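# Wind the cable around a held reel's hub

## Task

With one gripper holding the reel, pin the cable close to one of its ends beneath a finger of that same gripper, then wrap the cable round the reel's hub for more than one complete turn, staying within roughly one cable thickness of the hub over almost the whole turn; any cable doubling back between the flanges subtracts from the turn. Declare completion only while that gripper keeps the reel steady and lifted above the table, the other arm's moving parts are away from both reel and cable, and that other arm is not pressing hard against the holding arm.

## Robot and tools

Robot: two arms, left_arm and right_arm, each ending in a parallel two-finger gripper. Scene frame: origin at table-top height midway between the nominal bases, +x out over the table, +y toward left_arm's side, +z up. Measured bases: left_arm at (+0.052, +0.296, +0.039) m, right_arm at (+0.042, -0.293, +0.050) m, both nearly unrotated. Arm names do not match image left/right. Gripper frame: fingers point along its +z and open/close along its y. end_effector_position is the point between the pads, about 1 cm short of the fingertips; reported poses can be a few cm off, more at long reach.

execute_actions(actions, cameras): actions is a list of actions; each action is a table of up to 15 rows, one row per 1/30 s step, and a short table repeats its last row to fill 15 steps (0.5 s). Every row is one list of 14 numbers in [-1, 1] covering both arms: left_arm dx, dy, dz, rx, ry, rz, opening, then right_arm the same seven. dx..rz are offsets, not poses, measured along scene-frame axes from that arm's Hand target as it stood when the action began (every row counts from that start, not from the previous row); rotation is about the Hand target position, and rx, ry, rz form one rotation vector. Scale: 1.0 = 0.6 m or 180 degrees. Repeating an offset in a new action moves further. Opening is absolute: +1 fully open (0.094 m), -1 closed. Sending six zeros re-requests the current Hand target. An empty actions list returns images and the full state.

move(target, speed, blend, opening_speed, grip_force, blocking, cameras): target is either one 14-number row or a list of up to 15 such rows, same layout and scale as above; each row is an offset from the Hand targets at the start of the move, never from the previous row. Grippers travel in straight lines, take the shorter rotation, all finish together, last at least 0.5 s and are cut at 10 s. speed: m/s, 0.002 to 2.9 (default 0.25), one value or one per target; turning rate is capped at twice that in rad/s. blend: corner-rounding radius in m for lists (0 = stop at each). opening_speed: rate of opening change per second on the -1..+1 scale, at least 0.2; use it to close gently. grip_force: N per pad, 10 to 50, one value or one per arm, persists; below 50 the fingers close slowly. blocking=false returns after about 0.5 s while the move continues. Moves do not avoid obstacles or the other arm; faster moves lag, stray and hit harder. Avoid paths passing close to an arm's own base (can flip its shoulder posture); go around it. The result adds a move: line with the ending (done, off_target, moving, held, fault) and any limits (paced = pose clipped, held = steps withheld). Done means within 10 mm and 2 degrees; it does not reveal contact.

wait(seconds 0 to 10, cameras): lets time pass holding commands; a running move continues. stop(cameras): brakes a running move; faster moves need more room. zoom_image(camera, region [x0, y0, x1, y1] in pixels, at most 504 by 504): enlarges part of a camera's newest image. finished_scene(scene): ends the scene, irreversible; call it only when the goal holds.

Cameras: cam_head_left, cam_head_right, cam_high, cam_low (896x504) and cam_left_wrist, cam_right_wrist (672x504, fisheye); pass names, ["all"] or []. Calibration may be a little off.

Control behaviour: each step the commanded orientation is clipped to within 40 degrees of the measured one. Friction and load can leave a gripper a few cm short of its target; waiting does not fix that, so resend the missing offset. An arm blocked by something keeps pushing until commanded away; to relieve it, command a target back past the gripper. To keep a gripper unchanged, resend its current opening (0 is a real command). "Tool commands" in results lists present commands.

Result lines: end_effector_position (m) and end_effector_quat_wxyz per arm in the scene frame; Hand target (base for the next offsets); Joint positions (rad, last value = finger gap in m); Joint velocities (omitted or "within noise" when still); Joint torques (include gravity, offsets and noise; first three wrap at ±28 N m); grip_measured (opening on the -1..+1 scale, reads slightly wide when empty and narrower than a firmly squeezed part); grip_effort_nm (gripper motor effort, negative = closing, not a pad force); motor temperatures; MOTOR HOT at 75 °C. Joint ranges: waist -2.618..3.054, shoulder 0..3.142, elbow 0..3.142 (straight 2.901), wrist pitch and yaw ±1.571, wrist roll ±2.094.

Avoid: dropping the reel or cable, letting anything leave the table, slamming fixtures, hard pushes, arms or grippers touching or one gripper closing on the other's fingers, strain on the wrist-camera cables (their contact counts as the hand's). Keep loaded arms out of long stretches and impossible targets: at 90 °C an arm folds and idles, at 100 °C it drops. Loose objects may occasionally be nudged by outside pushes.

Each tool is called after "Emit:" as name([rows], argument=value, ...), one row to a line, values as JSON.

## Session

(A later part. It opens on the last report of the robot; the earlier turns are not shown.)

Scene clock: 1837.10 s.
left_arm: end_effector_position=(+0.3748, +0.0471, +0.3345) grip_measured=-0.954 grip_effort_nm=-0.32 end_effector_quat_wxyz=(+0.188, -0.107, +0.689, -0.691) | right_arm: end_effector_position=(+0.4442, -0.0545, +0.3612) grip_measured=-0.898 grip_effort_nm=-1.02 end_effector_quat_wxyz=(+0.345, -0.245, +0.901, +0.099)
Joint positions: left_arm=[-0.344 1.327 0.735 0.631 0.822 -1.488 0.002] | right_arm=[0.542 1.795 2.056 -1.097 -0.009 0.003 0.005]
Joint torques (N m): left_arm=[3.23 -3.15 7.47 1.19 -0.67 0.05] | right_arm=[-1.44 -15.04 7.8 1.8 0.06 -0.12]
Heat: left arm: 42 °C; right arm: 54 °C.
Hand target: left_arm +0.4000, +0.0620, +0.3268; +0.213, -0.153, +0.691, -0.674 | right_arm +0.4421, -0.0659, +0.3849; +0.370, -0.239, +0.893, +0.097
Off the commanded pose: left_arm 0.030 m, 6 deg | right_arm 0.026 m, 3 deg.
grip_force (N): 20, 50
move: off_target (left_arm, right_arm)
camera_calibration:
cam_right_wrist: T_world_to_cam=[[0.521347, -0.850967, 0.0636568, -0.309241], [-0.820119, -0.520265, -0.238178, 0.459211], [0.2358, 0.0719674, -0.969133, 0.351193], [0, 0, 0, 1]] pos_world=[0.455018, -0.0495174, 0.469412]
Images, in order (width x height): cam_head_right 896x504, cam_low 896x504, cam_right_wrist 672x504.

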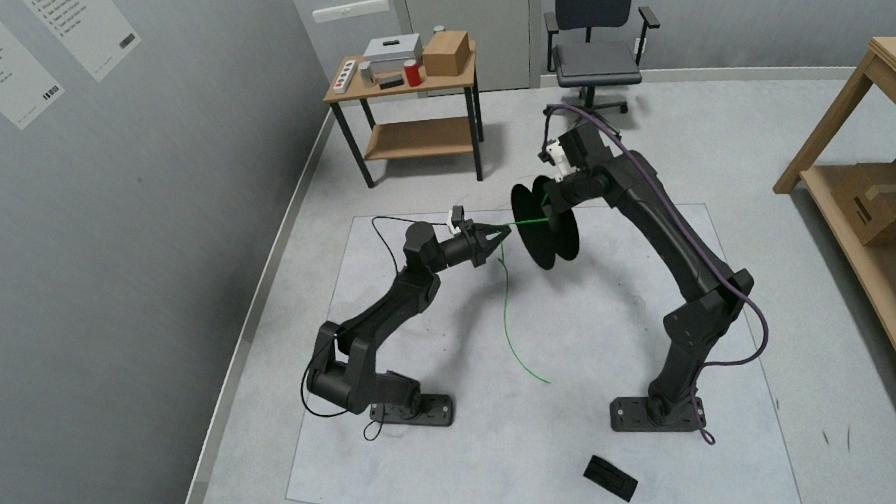

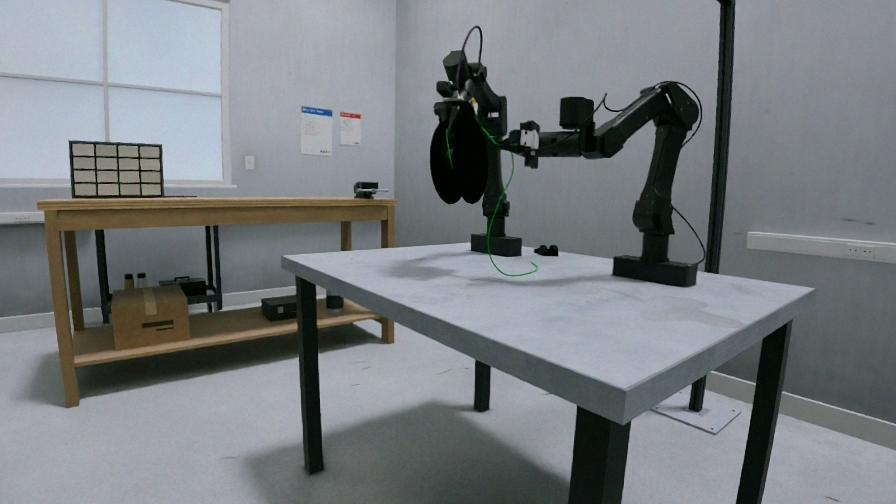

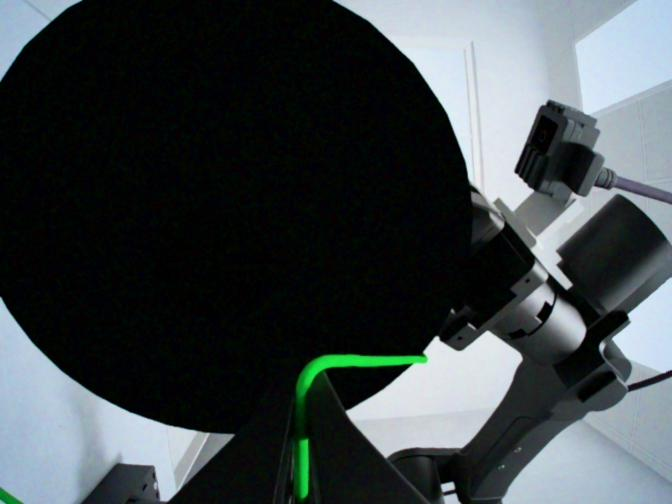

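Emit:
move([
  [0.043, -0.037, 0.05, 0.25, -0.433, 0, -0.96, 0, 0, 0, 0, 0, 0, -1],
], speed=0.25, cameras=["cam_right_wrist", "cam_head_right", "cam_low"])

Emit:
zoom_image(camera="cam_head_right", region=[440, 120, 640, 320])

Emit:
zoom_image(camera="cam_low", region=[400, 60, 580, 240])

Scene clock: 1854.97 s.
left_arm: end_effector_position=(+0.4181, +0.0402, +0.3458) grip_measured=-0.954 grip_effort_nm=-0.32 end_effector_quat_wxyz=(+0.615, +0.383, +0.601, -0.338) | right_arm: end_effector_position=(+0.4458, -0.0591, +0.3603) grip_measured=-0.898 grip_effort_nm=-1.02 end_effector_quat_wxyz=(+0.344, -0.242, +0.902, +0.093)
Joint positions: left_arm=[-0.354 1.431 0.914 0.497 0.732 0.078 0.002] | right_arm=[0.535 1.795 2.056 -1.102 -0.003 -0.001 0.005]
Joint torques (N m): left_arm=[-0.2 -4.82 9.51 1.47 -0.22 0.08] | right_arm=[-0.8 -15.02 7.82 1.85 -0.02 -0.09]
Motor temperatures (°C): left_arm=[30 31 43 38 30 28 30] | right_arm=[30 55 43 39 27 26 36]
Heat: left arm: 43 °C; right arm: 55 °C.
Hand target: left_arm +0.4258, +0.0399, +0.3568; +0.627, +0.380, +0.596, -0.326 | right_arm +0.4421, -0.0659, +0.3850; +0.370, -0.239, +0.893, +0.097
Off the commanded pose: left_arm 0.013 m, 2 deg | right_arm 0.026 m, 3 deg.
grip_force (N): 20, 50
move: off_target (left_arm, right_arm)
camera_calibration:
cam_right_wrist: T_world_to_cam=[[0.514053, -0.854784, 0.0713731, -0.313678], [-0.824646, -0.515391, -0.233088, 0.458429], [0.236025, 0.060962, -0.969833, 0.349819], [0, 0, 0, 1]] pos_world=[0.456723, -0.0531818, 0.468508]
Images, in order (width x height): cam_head_right 896x504, cam_low 896x504, cam_right_wrist 672x504.

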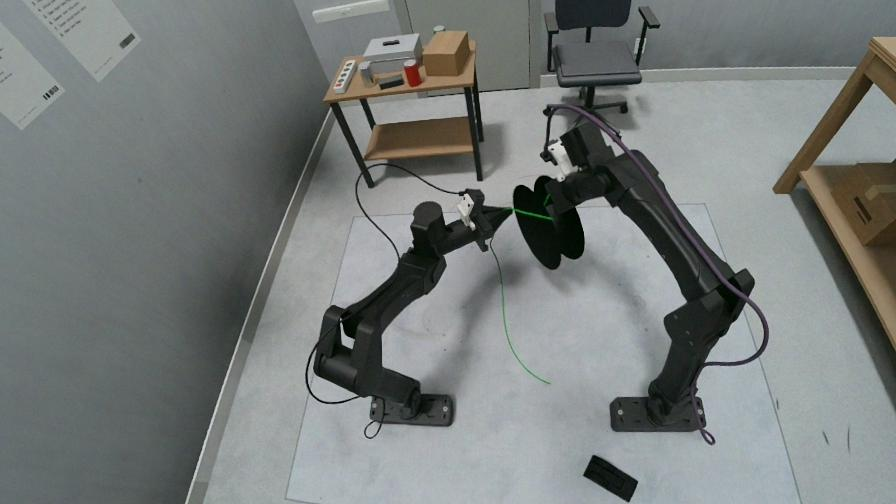

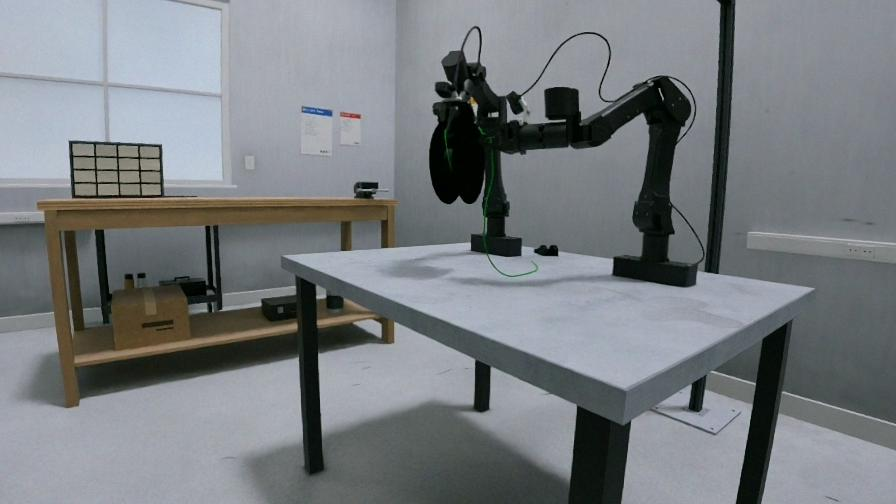

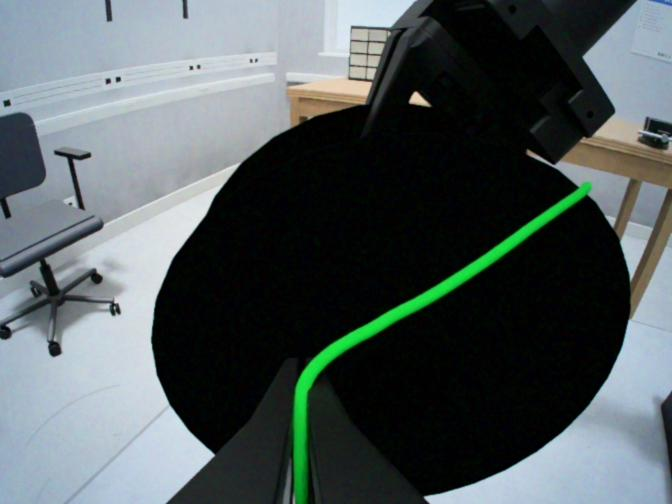

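Scaled by 2.520 from the camera's 896x504 image, which has a finer 1280x720 frame.

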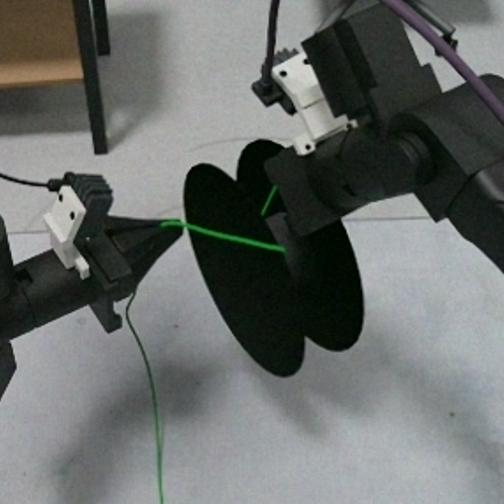

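Scaled by 2.800 from the camera's 896x504 image, which has a finer 1280x720 frame.

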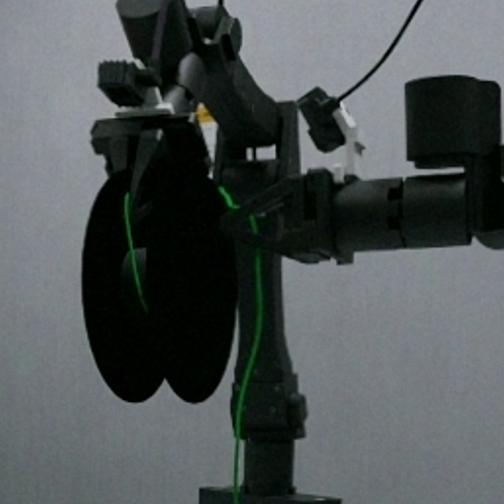

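Emit:
move(target=[0.04, 0.008, -0.002, 0.125, -0.2165, 0, -0.96, 0, 0, 0, 0, 0, 0, -1.0], speed=0.15, cameras=["cam_left_wrist", "cam_right_wrist", "cam_head_right", "cam_low"])

Scene clock: 1883.90 s.
left_arm: end_effector_position=(+0.4383, +0.0388, +0.3447) grip_measured=-0.954 grip_effort_nm=-0.31 end_effector_quat_wxyz=(+0.695, +0.586, +0.408, -0.079) | right_arm: end_effector_position=(+0.4457, -0.0594, +0.3601) grip_measured=-0.898 grip_effort_nm=-1.02 end_effector_quat_wxyz=(+0.344, -0.242, +0.902, +0.092)
Joint positions: left_arm=[-0.334 1.511 0.986 0.497 0.758 0.868 0.002] | right_arm=[0.535 1.795 2.056 -1.104 -0.001 -0.002 0.005]
Joint torques (N m): left_arm=[1.42 -5.19 9.35 1.63 -0.12 0.04] | right_arm=[-0.8 -15.02 7.79 1.87 -0.03 -0.07]
Motor temperatures (°C): left_arm=[30 31 44 38 29 28 30] | right_arm=[30 55 43 39 27 26 36]
Heat: left arm: 44 °C; right arm: 55 °C.
Hand target: left_arm +0.4497, +0.0446, +0.3556; +0.705, +0.579, +0.405, -0.061 | right_arm +0.4421, -0.0659, +0.3850; +0.370, -0.239, +0.893, +0.097
Off the commanded pose: left_arm 0.017 m, 2 deg | right_arm 0.026 m, 3 deg.
grip_force (N): 20, 50
move: off_target (left_arm, right_arm)
camera_calibration:
cam_left_wrist: T_world_to_cam=[[-0.635674, -0.283817, -0.71789, 0.529608], [0.35199, 0.721095, -0.596762, 0.0602892], [0.687038, -0.632037, -0.35848, -0.0537585], [0, 0, 0, 1]] pos_world=[0.352371, 0.0728601, 0.396907]
cam_right_wrist: T_world_to_cam=[[0.513698, -0.854854, 0.0730757, -0.314325], [-0.824986, -0.515543, -0.231546, 0.457654], [0.235611, 0.0586581, -0.970076, 0.349736], [0, 0, 0, 1]] pos_world=[0.456624, -0.0532763, 0.468208]
Images, in order (width x height): cam_head_right 896x504, cam_low 896x504, cam_left_wrist 672x504, cam_right_wrist 672x504.

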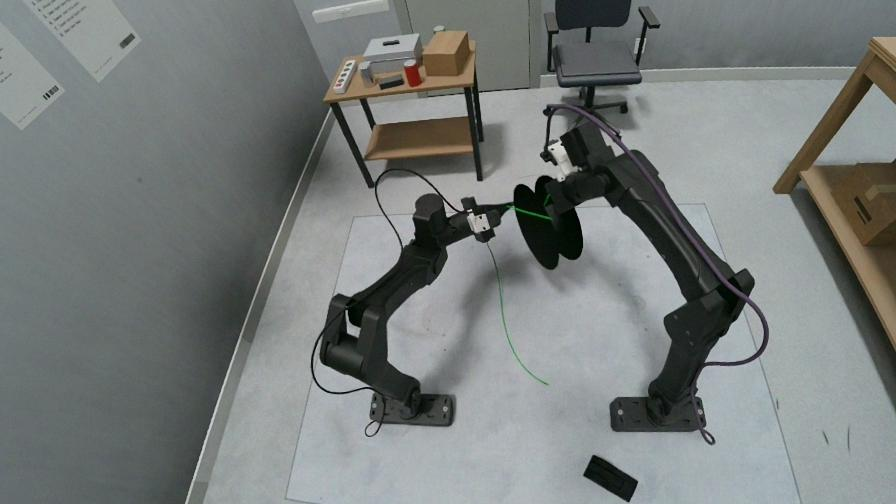

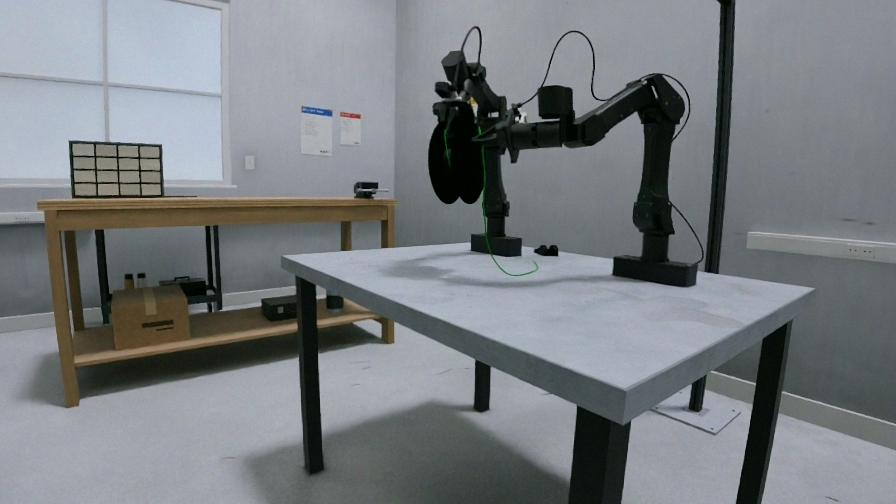

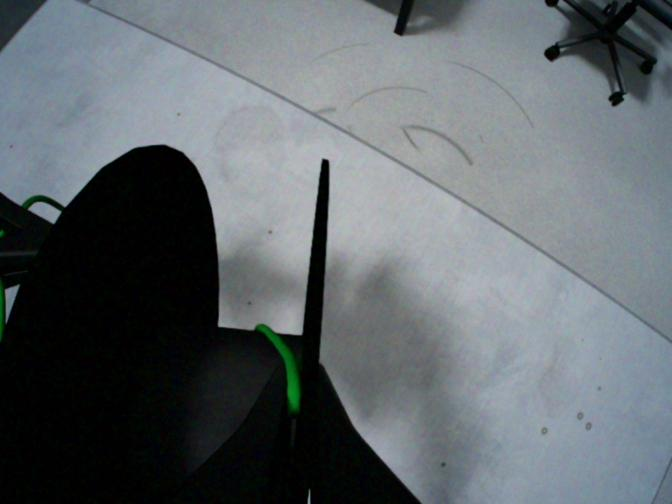

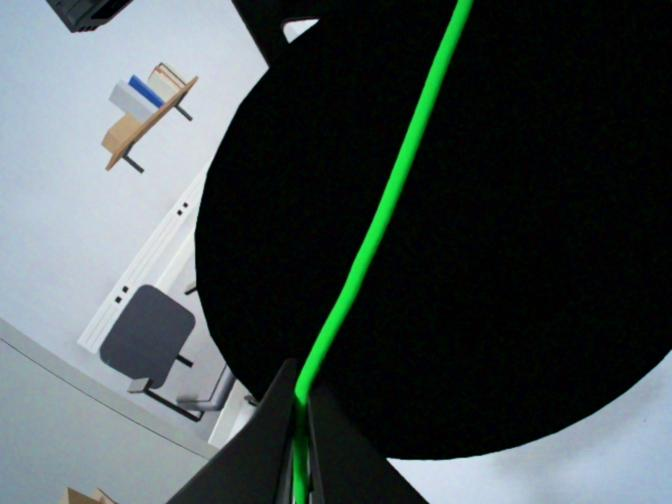

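Emit:
zoom_image(camera="cam_head_right", region=[440, 120, 640, 320])

Emit:
zoom_image(camera="cam_low", region=[400, 60, 580, 240])

Scaled by 2.520 from the camera's 896x504 image, which has a finer 1280x720 frame.

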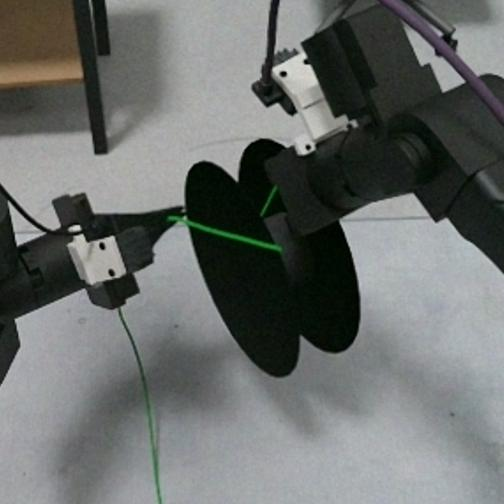

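Scaled by 2.800 from the camera's 896x504 image, which has a finer 1280x720 frame.

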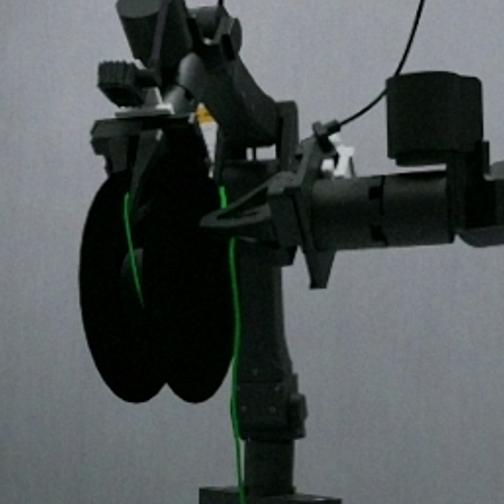

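Emit:
zoom_image(camera="cam_head_right", region=[500, 170, 590, 240])

Emit:
zoom_image(camera="cam_right_wrist", region=[372, 0, 672, 200])

Scaled by 5.600 from the camera's 896x504 image, which has a finer 1280x720 frame.

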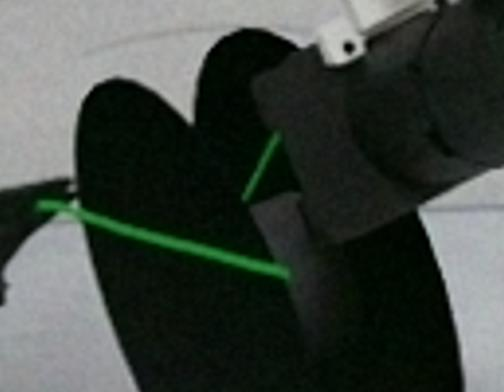

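Scaled by 1.680 from the camera's 672x504 image, which has a finer 960x720 frame.

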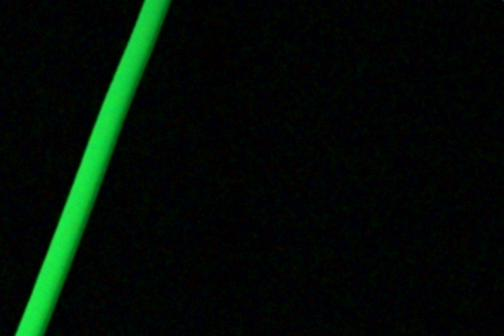

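Emit:
move(target=[0.052, 0.03, -0.003, 0, 0, 0, -0.96, 0, 0, 0, 0, 0, 0, -1.0], speed=0.06, cameras=["cam_right_wrist", "cam_head_right", "cam_low"])

Emit:
zoom_image(camera="cam_head_right", region=[500, 170, 590, 240])

Scene clock: 1917.37 s.
left_arm: end_effector_position=(+0.4500, +0.0429, +0.3534) grip_measured=-0.954 grip_effort_nm=-0.31 end_effector_quat_wxyz=(+0.701, +0.601, +0.369, -0.102) | right_arm: end_effector_position=(+0.4520, -0.0574, +0.3660) grip_measured=-0.898 grip_effort_nm=-1.02 end_effector_quat_wxyz=(+0.360, -0.236, +0.898, +0.094)
Joint positions: left_arm=[-0.279 1.592 1.074 0.524 0.901 0.871 0.002] | right_arm=[0.535 1.795 2.056 -1.069 0.006 0.006 0.005]
Joint torques (N m): left_arm=[3.59 -5.22 8.73 1.39 -0.76 0.01] | right_arm=[-0.8 -14.98 7.9 1.56 -0.1 -0.17]
Motor temperatures (°C): left_arm=[30 31 43 38 29 28 30] | right_arm=[30 55 43 39 27 26 36]
Heat: left arm: 43 °C; right arm: 55 °C.
Hand target: left_arm +0.4809, +0.0626, +0.3538; +0.705, +0.579, +0.405, -0.061 | right_arm +0.4421, -0.0659, +0.3849; +0.370, -0.239, +0.893, +0.097
Off the commanded pose: left_arm 0.037 m, 7 deg | right_arm 0.023 m, 1 deg.
grip_force (N): 20, 50
move: off_target (left_arm, right_arm)
camera_calibration:
cam_right_wrist: T_world_to_cam=[[0.502014, -0.861719, 0.0736367, -0.311625], [-0.823014, -0.502154, -0.265498, 0.477549], [0.265761, 0.0726797, -0.961295, 0.337899], [0, 0, 0, 1]] pos_world=[0.459669, -0.0532887, 0.474556]
Images, in order (width x height): cam_head_right 896x504, cam_low 896x504, cam_right_wrist 672x504.

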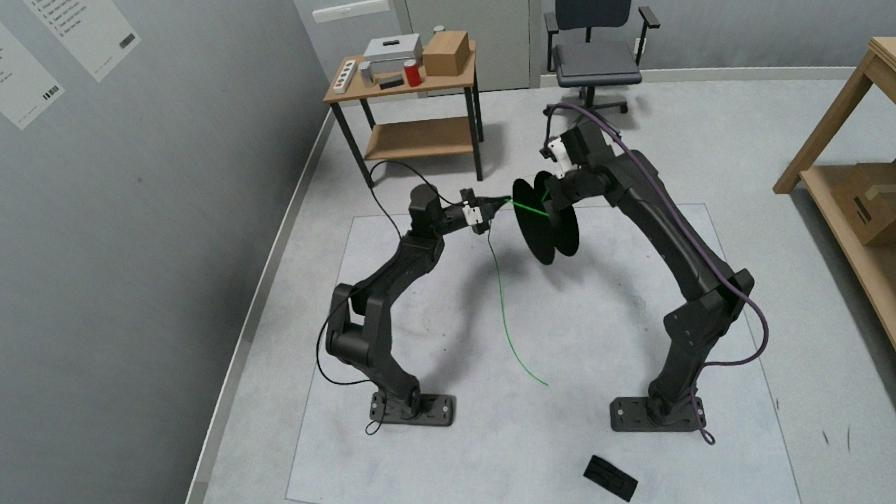

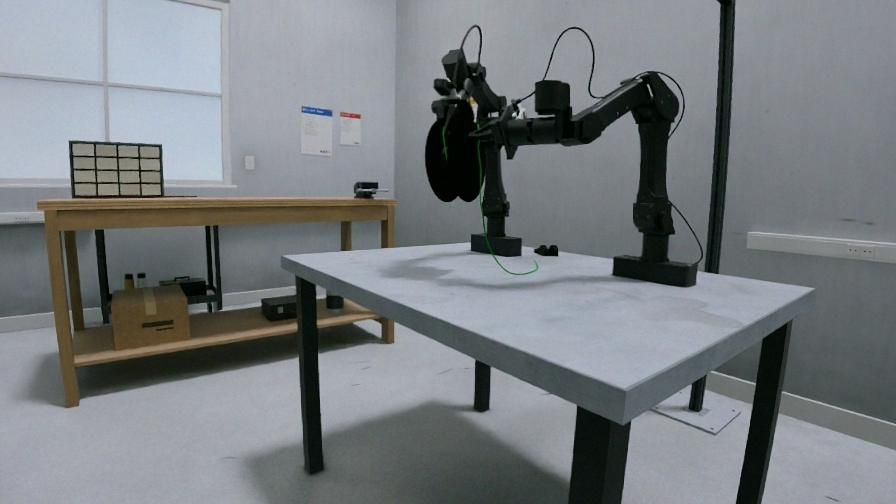

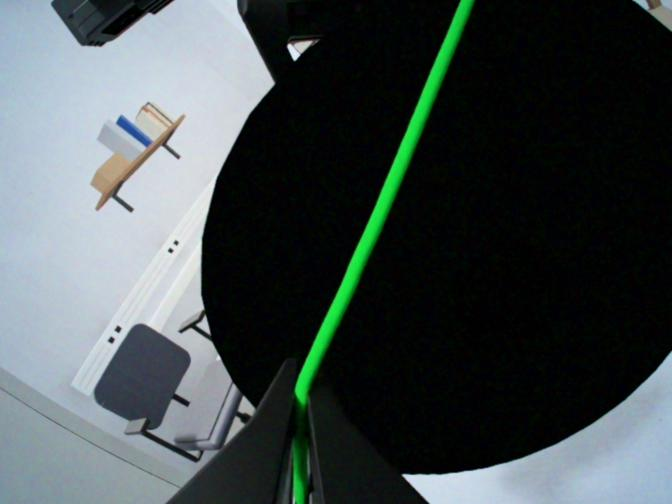

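Scaled by 5.600 from the camera's 896x504 image, which has a finer 1280x720 frame.

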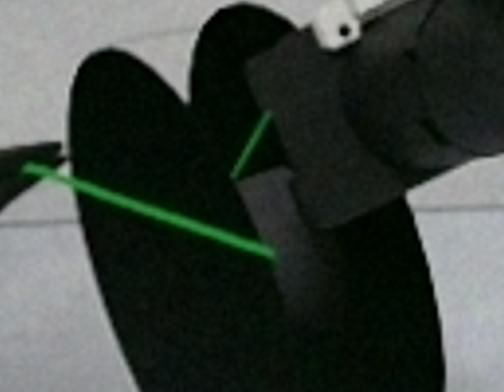

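Emit:
move([
  [-0.0603, -0.0312, 0.0828, 0.111, -0.1925, 0, -0.96, 0, 0, 0, 0, 0, 0, -1.0],
  [-0.005, 0.0, 0.0828, 0.111, -0.1925, 0, -0.96, 0, 0, 0, 0, 0, 0, -1.0],
], speed=[0.12, 0.06], cameras=["cam_right_wrist", "cam_head_right", "cam_low"])

Emit:
zoom_image(camera="cam_head_right", region=[500, 170, 590, 240])

Scene clock: 1943.97 s.
left_arm: end_effector_position=(+0.4566, +0.0468, +0.3932) grip_measured=-0.954 grip_effort_nm=-0.32 end_effector_quat_wxyz=(+0.687, +0.693, +0.161, +0.147) | right_arm: end_effector_position=(+0.4510, -0.0580, +0.3650) grip_measured=-0.898 grip_effort_nm=-1.02 end_effector_quat_wxyz=(+0.358, -0.237, +0.898, +0.093)
Joint positions: left_arm=[-0.274 1.563 1.224 0.32 0.873 1.568 0.002] | right_arm=[0.535 1.795 2.056 -1.075 0.006 0.004 0.005]
Joint torques (N m): left_arm=[2.93 -5.86 9.66 1.44 -0.47 -0.02] | right_arm=[-0.8 -14.94 7.87 1.61 -0.11 -0.14]
Motor temperatures (°C): left_arm=[30 32 45 38 29 28 30] | right_arm=[30 56 43 38 27 26 36]
Heat: left arm: 45 °C; right arm: 56 °C.
Hand target: left_arm +0.4780, +0.0626, +0.4033; +0.683, +0.683, +0.183, +0.183 | right_arm +0.4421, -0.0659, +0.3849; +0.370, -0.239, +0.893, +0.097
Off the commanded pose: left_arm 0.028 m, 5 deg | right_arm 0.023 m, 2 deg.
grip_force (N): 20, 50
move: off_target (left_arm, right_arm)
camera_calibration:
cam_right_wrist: T_world_to_cam=[[0.503497, -0.860747, 0.0748722, -0.312644], [-0.823553, -0.504325, -0.259648, 0.474251], [0.261251, 0.0690708, -0.962796, 0.339549], [0, 0, 0, 1]] pos_world=[0.459278, -0.0533833, 0.473463]
Images, in order (width x height): cam_head_right 896x504, cam_low 896x504, cam_right_wrist 672x504.

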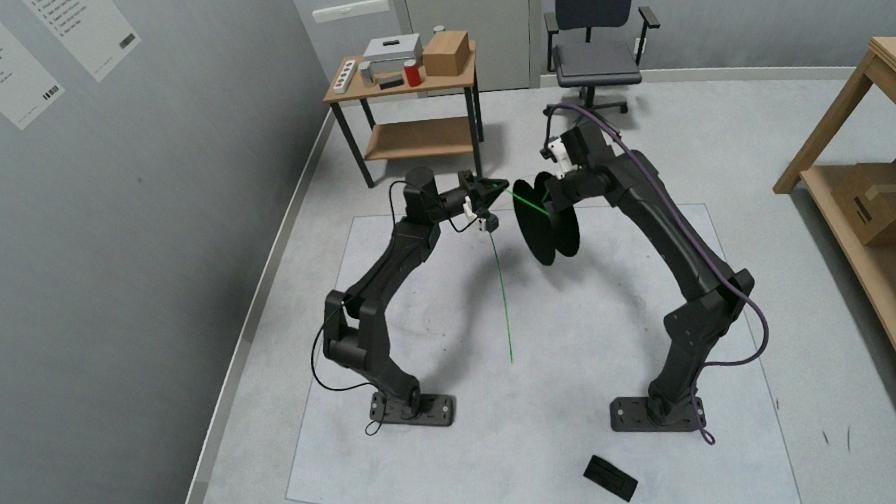

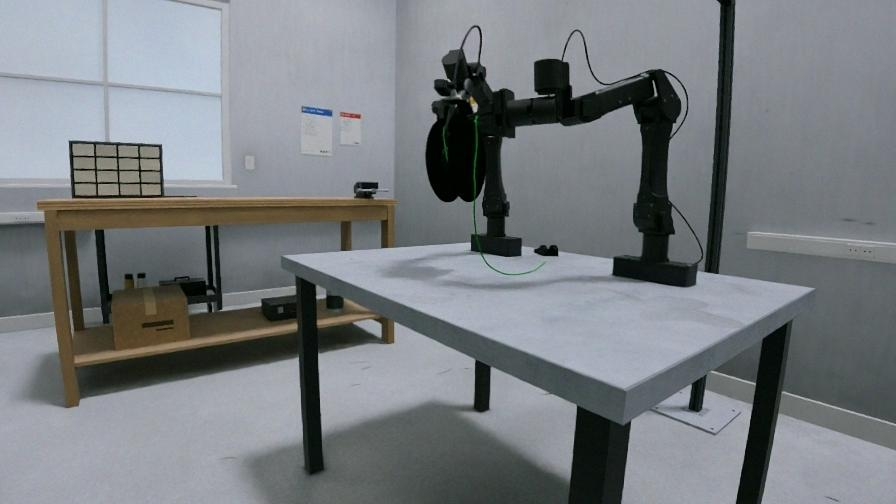

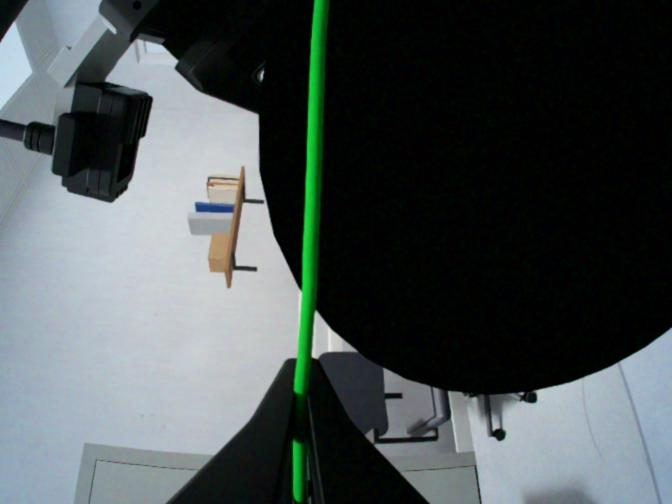

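Scaled by 5.600 from the camera's 896x504 image, which has a finer 1280x720 frame.

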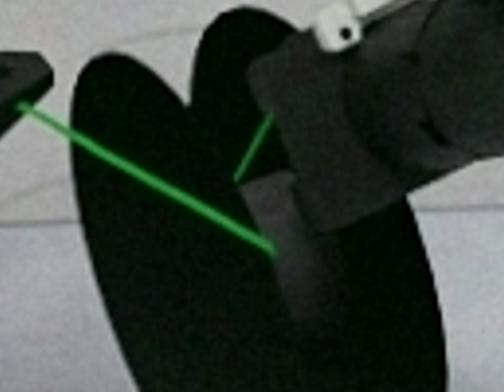

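Emit:
move([
  [-0.07, -0.0593, 0.0487, 0, 0, 0, -0.96, 0, 0, 0, 0, 0, 0, -1.0],
  [-0.0245, -0.014, 0.085, 0, 0, 0, -0.96, 0, 0, 0, 0, 0, 0, -1.0],
], speed=[0.12, 0.06], cameras=["cam_right_wrist", "cam_head_right"])

Emit:
zoom_image(camera="cam_head_right", region=[500, 150, 590, 240])

Scene clock: 1984.57 s.
left_arm: end_effector_position=(+0.4624, +0.0531, +0.4413) grip_measured=-0.954 grip_effort_nm=-0.31 end_effector_quat_wxyz=(+0.678, +0.686, +0.193, +0.177) | right_arm: end_effector_position=(+0.4449, -0.0613, +0.3586) grip_measured=-0.898 grip_effort_nm=-1.02 end_effector_quat_wxyz=(+0.341, -0.243, +0.904, +0.087)
Joint positions: left_arm=[-0.285 1.532 1.39 0.118 0.771 1.569 0.002] | right_arm=[0.535 1.795 2.056 -1.112 0.005 -0.006 0.005]
Joint torques (N m): left_arm=[0.46 -6.01 10.02 1.47 0.16 0.01] | right_arm=[-0.83 -15.09 7.73 1.94 -0.1 -0.04]
Motor temperatures (°C): left_arm=[30 32 47 38 29 28 30] | right_arm=[30 56 44 38 27 26 36]
Heat: left arm: 47 °C; right arm: 56 °C.
Hand target: left_arm +0.4633, +0.0541, +0.4543; +0.683, +0.683, +0.183, +0.183 | right_arm +0.4421, -0.0659, +0.3849; +0.370, -0.239, +0.893, +0.097
Off the commanded pose: left_arm 0.013 m, 2 deg | right_arm 0.027 m, 4 deg.
grip_force (N): 20, 50
move: off_target (left_arm, right_arm)
camera_calibration:
cam_right_wrist: T_world_to_cam=[[0.512344, -0.855021, 0.0802675, -0.317476], [-0.826874, -0.51639, -0.222758, 0.453382], [0.231912, 0.0477575, -0.971564, 0.350191], [0, 0, 0, 1]] pos_world=[0.456333, -0.0540509, 0.46671]
Images, in order (width x height): cam_head_right 896x504, cam_right_wrist 672x504.

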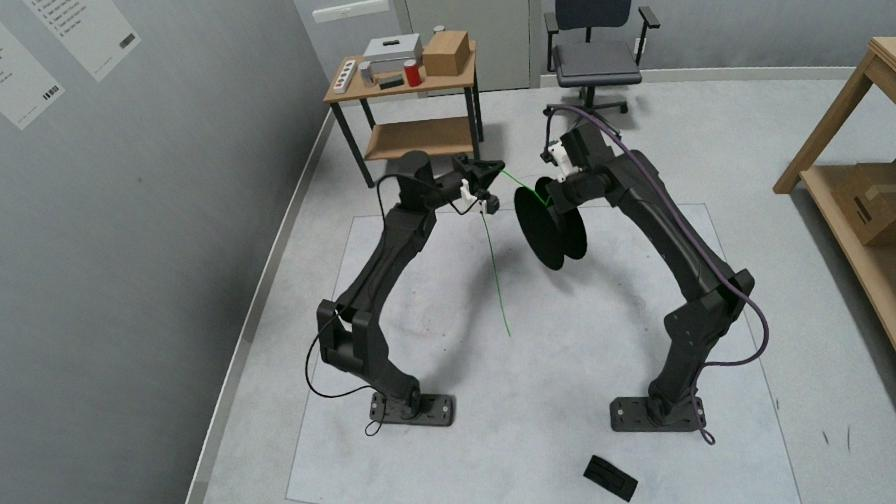

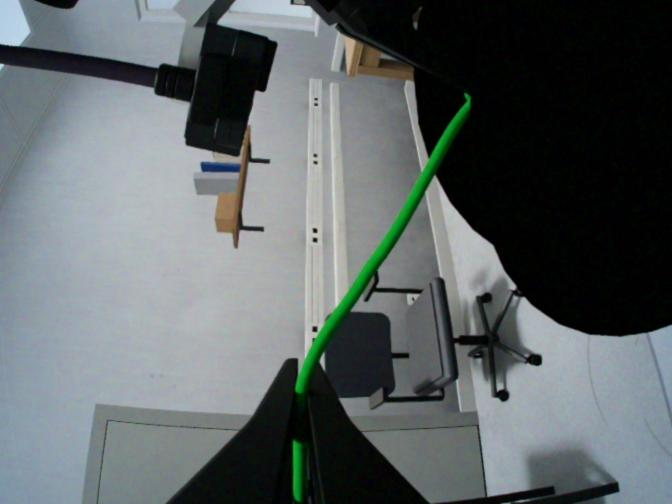

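Scaled by 5.600 from the camera's 896x504 image, which has a finer 1280x720 frame.

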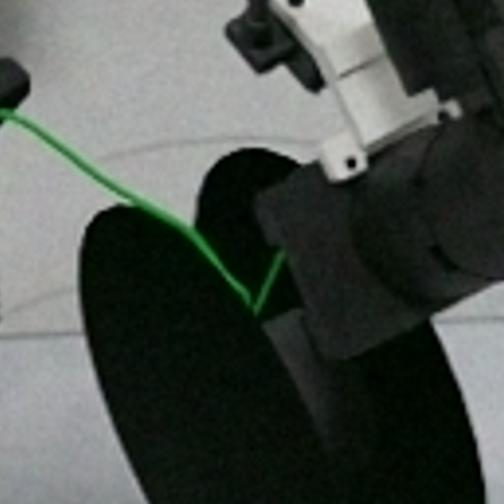

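Emit:
move([
  [0.0758, -0.0333, -0.0558, 0, 0, 0, -0.96, 0, 0, 0, 0, 0, 0, -1.0],
  [0.1203, -0.027, -0.197, 0, 0, 0, -0.96, 0, 0, 0, 0, 0, 0, -1.0],
], speed=0.09, blend=[0.02, 0], cameras=["cam_right_wrist", "cam_head_right", "cam_low"])

Emit:
zoom_image(camera="cam_head_right", region=[480, 150, 600, 270])

Emit:
zoom_image(camera="cam_low", region=[400, 60, 580, 240])

Scene clock: 2007.93 s.
left_arm: end_effector_position=(+0.5348, +0.0363, +0.3366) grip_measured=-0.954 grip_effort_nm=-0.31 end_effector_quat_wxyz=(+0.680, +0.684, +0.187, +0.183) | right_arm: end_effector_position=(+0.4449, -0.0613, +0.3586) grip_measured=-0.898 grip_effort_nm=-1.02 end_effector_quat_wxyz=(+0.341, -0.243, +0.904, +0.087)
Joint positions: left_arm=[-0.277 1.853 1.32 0.523 0.779 1.573 0.002] | right_arm=[0.535 1.795 2.056 -1.112 0.005 -0.006 0.005]
Joint torques (N m): left_arm=[0.59 -8.53 6.52 1.67 0.15 -0.05] | right_arm=[-0.83 -15.09 7.73 1.95 -0.09 -0.05]
Motor temperatures (°C): left_arm=[30 32 45 38 29 28 30] | right_arm=[30 56 44 39 27 26 36]
Heat: left arm: 45 °C; right arm: 56 °C.
Hand target: left_arm +0.5355, +0.0380, +0.3360; +0.683, +0.683, +0.183, +0.183 | right_arm +0.4421, -0.0659, +0.3849; +0.370, -0.239, +0.893, +0.097
Off the commanded pose: left_arm 0.002 m, 1 deg | right_arm 0.027 m, 4 deg.
grip_force (N): 20, 50
move: off_target (right_arm)
camera_calibration:
cam_right_wrist: T_world_to_cam=[[0.512344, -0.855021, 0.0802675, -0.317476], [-0.826874, -0.51639, -0.222758, 0.453382], [0.231912, 0.0477575, -0.971564, 0.350191], [0, 0, 0, 1]] pos_world=[0.456333, -0.0540509, 0.46671]
Images, in order (width x height): cam_head_right 896x504, cam_low 896x504, cam_right_wrist 672x504.

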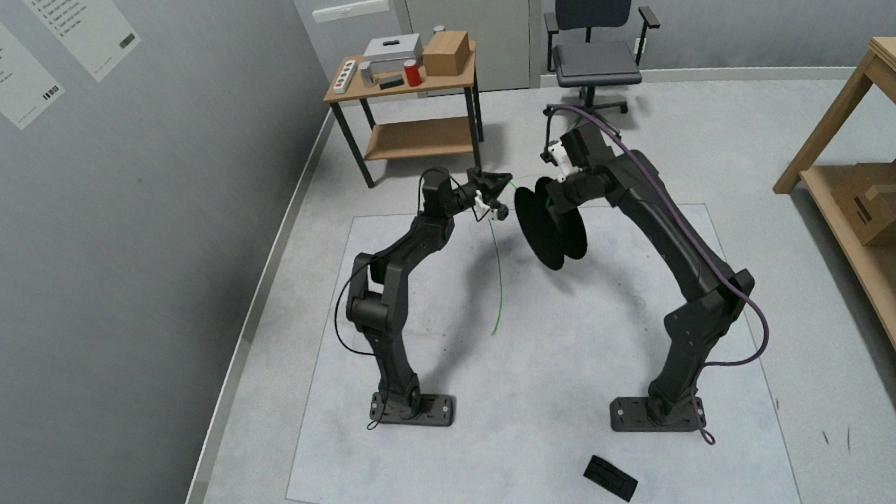

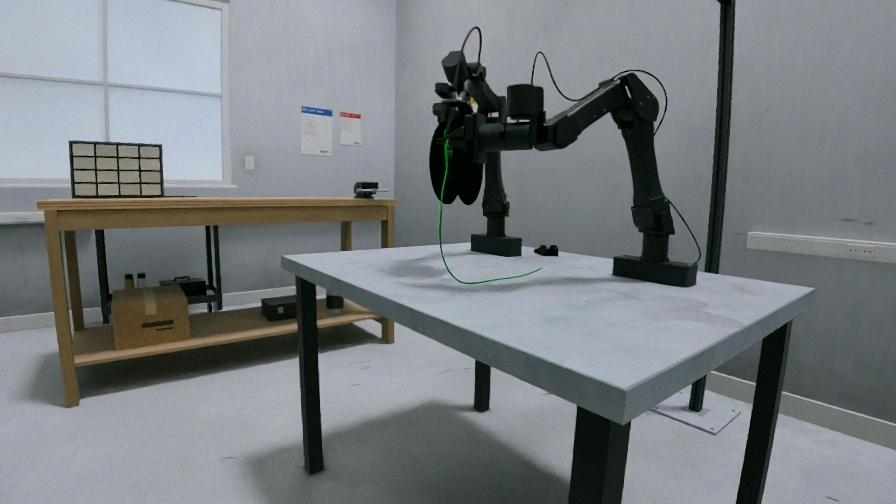

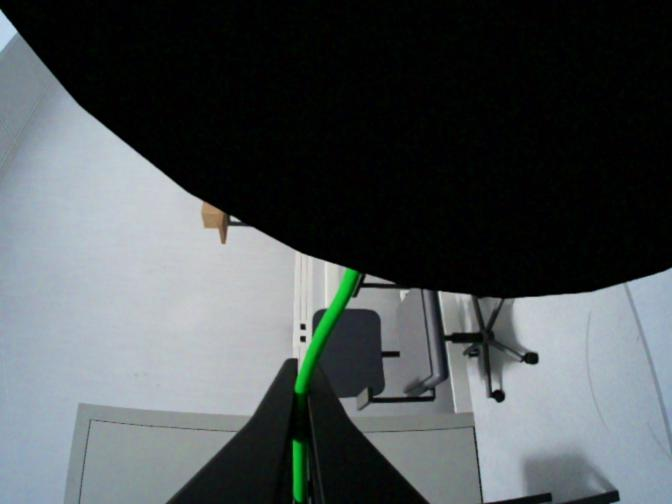

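Scaled by 4.200 from the camera's 896x504 image, which has a finer 1280x720 frame.

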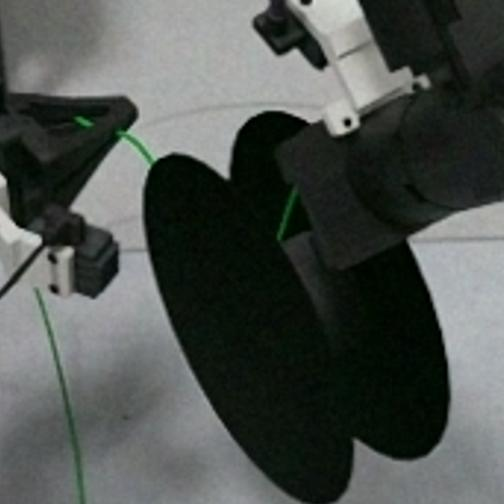

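Scaled by 2.800 from the camera's 896x504 image, which has a finer 1280x720 frame.

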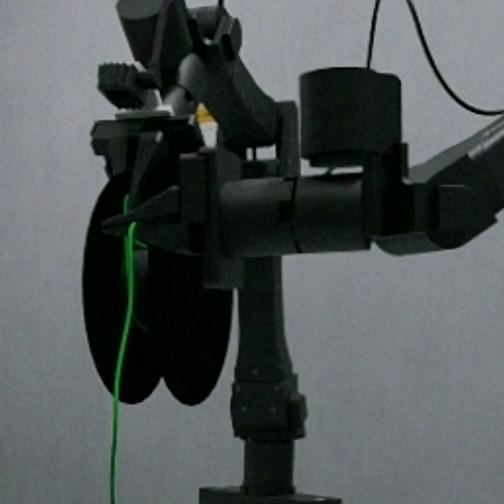

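Emit:
move(target=[0.012, 0.006, -0.112, 0, 0, 0, -0.96, 0, 0, 0, 0, 0, 0, -1.0], speed=0.08, cameras=["cam_right_wrist", "cam_head_right", "cam_low"])

Emit:
zoom_image(camera="cam_low", region=[410, 90, 510, 190])

Scene clock: 2036.23 s.
left_arm: end_effector_position=(+0.5395, +0.0370, +0.2735) grip_measured=-0.954 grip_effort_nm=-0.32 end_effector_quat_wxyz=(+0.684, +0.684, +0.179, +0.182) | right_arm: end_effector_position=(+0.4449, -0.0613, +0.3586) grip_measured=-0.898 grip_effort_nm=-1.02 end_effector_quat_wxyz=(+0.341, -0.243, +0.904, +0.087)
Joint positions: left_arm=[-0.268 1.974 1.205 0.771 0.803 1.573 0.002] | right_arm=[0.535 1.795 2.056 -1.112 0.005 -0.006 0.005]
Joint torques (N m): left_arm=[0.9 -8.64 5.82 1.64 0.03 -0.04] | right_arm=[-0.83 -15.09 7.75 1.96 -0.1 -0.05]
Motor temperatures (°C): left_arm=[30 32 44 39 28 28 30] | right_arm=[30 57 44 39 27 26 36]
Heat: left arm: 44 °C; right arm: 57 °C.
Hand target: left_arm +0.5427, +0.0417, +0.2688; +0.683, +0.683, +0.183, +0.183 | right_arm +0.4421, -0.0659, +0.3849; +0.370, -0.239, +0.893, +0.097
Off the commanded pose: left_arm 0.007 m, 0 deg | right_arm 0.027 m, 4 deg.
grip_force (N): 20, 50
move: off_target (right_arm)
camera_calibration:
cam_right_wrist: T_world_to_cam=[[0.512344, -0.855021, 0.0802675, -0.317476], [-0.826874, -0.51639, -0.222758, 0.453382], [0.231912, 0.0477575, -0.971564, 0.350191], [0, 0, 0, 1]] pos_world=[0.456333, -0.0540509, 0.46671]
Images, in order (width x height): cam_head_right 896x504, cam_low 896x504, cam_right_wrist 672x504.

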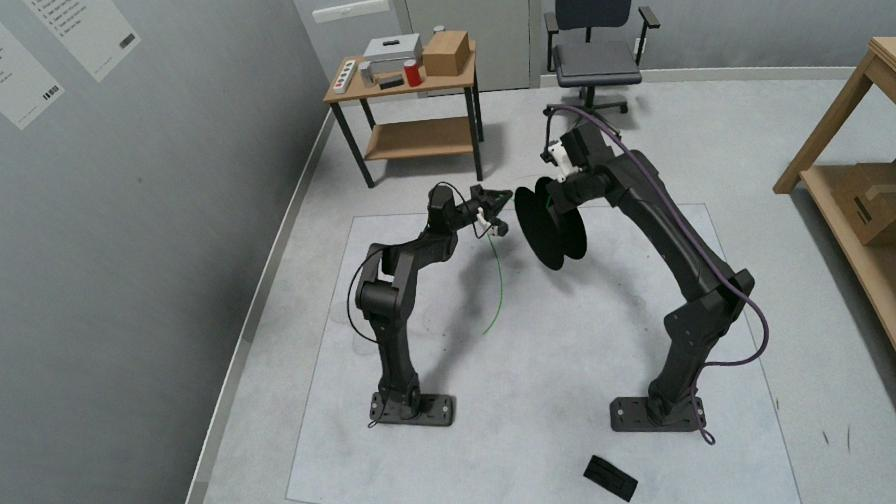

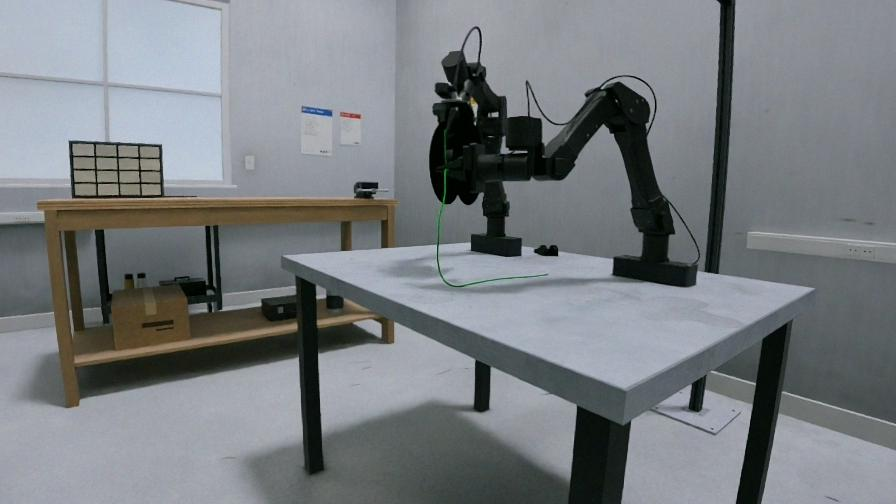

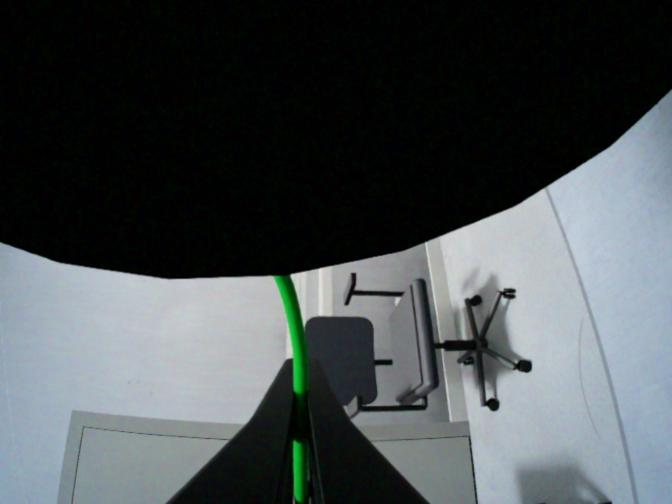

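Scaled by 5.040 from the camera's 896x504 image, which has a finer 1280x720 frame.

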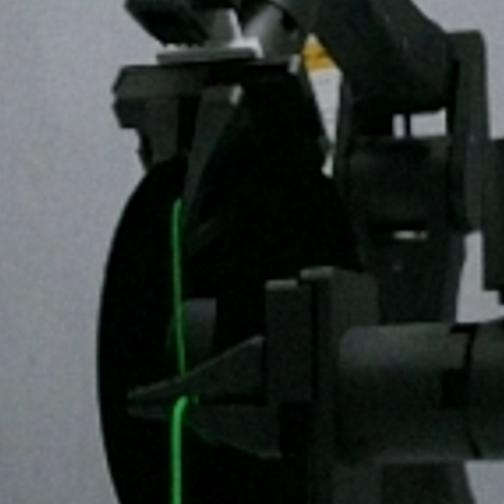

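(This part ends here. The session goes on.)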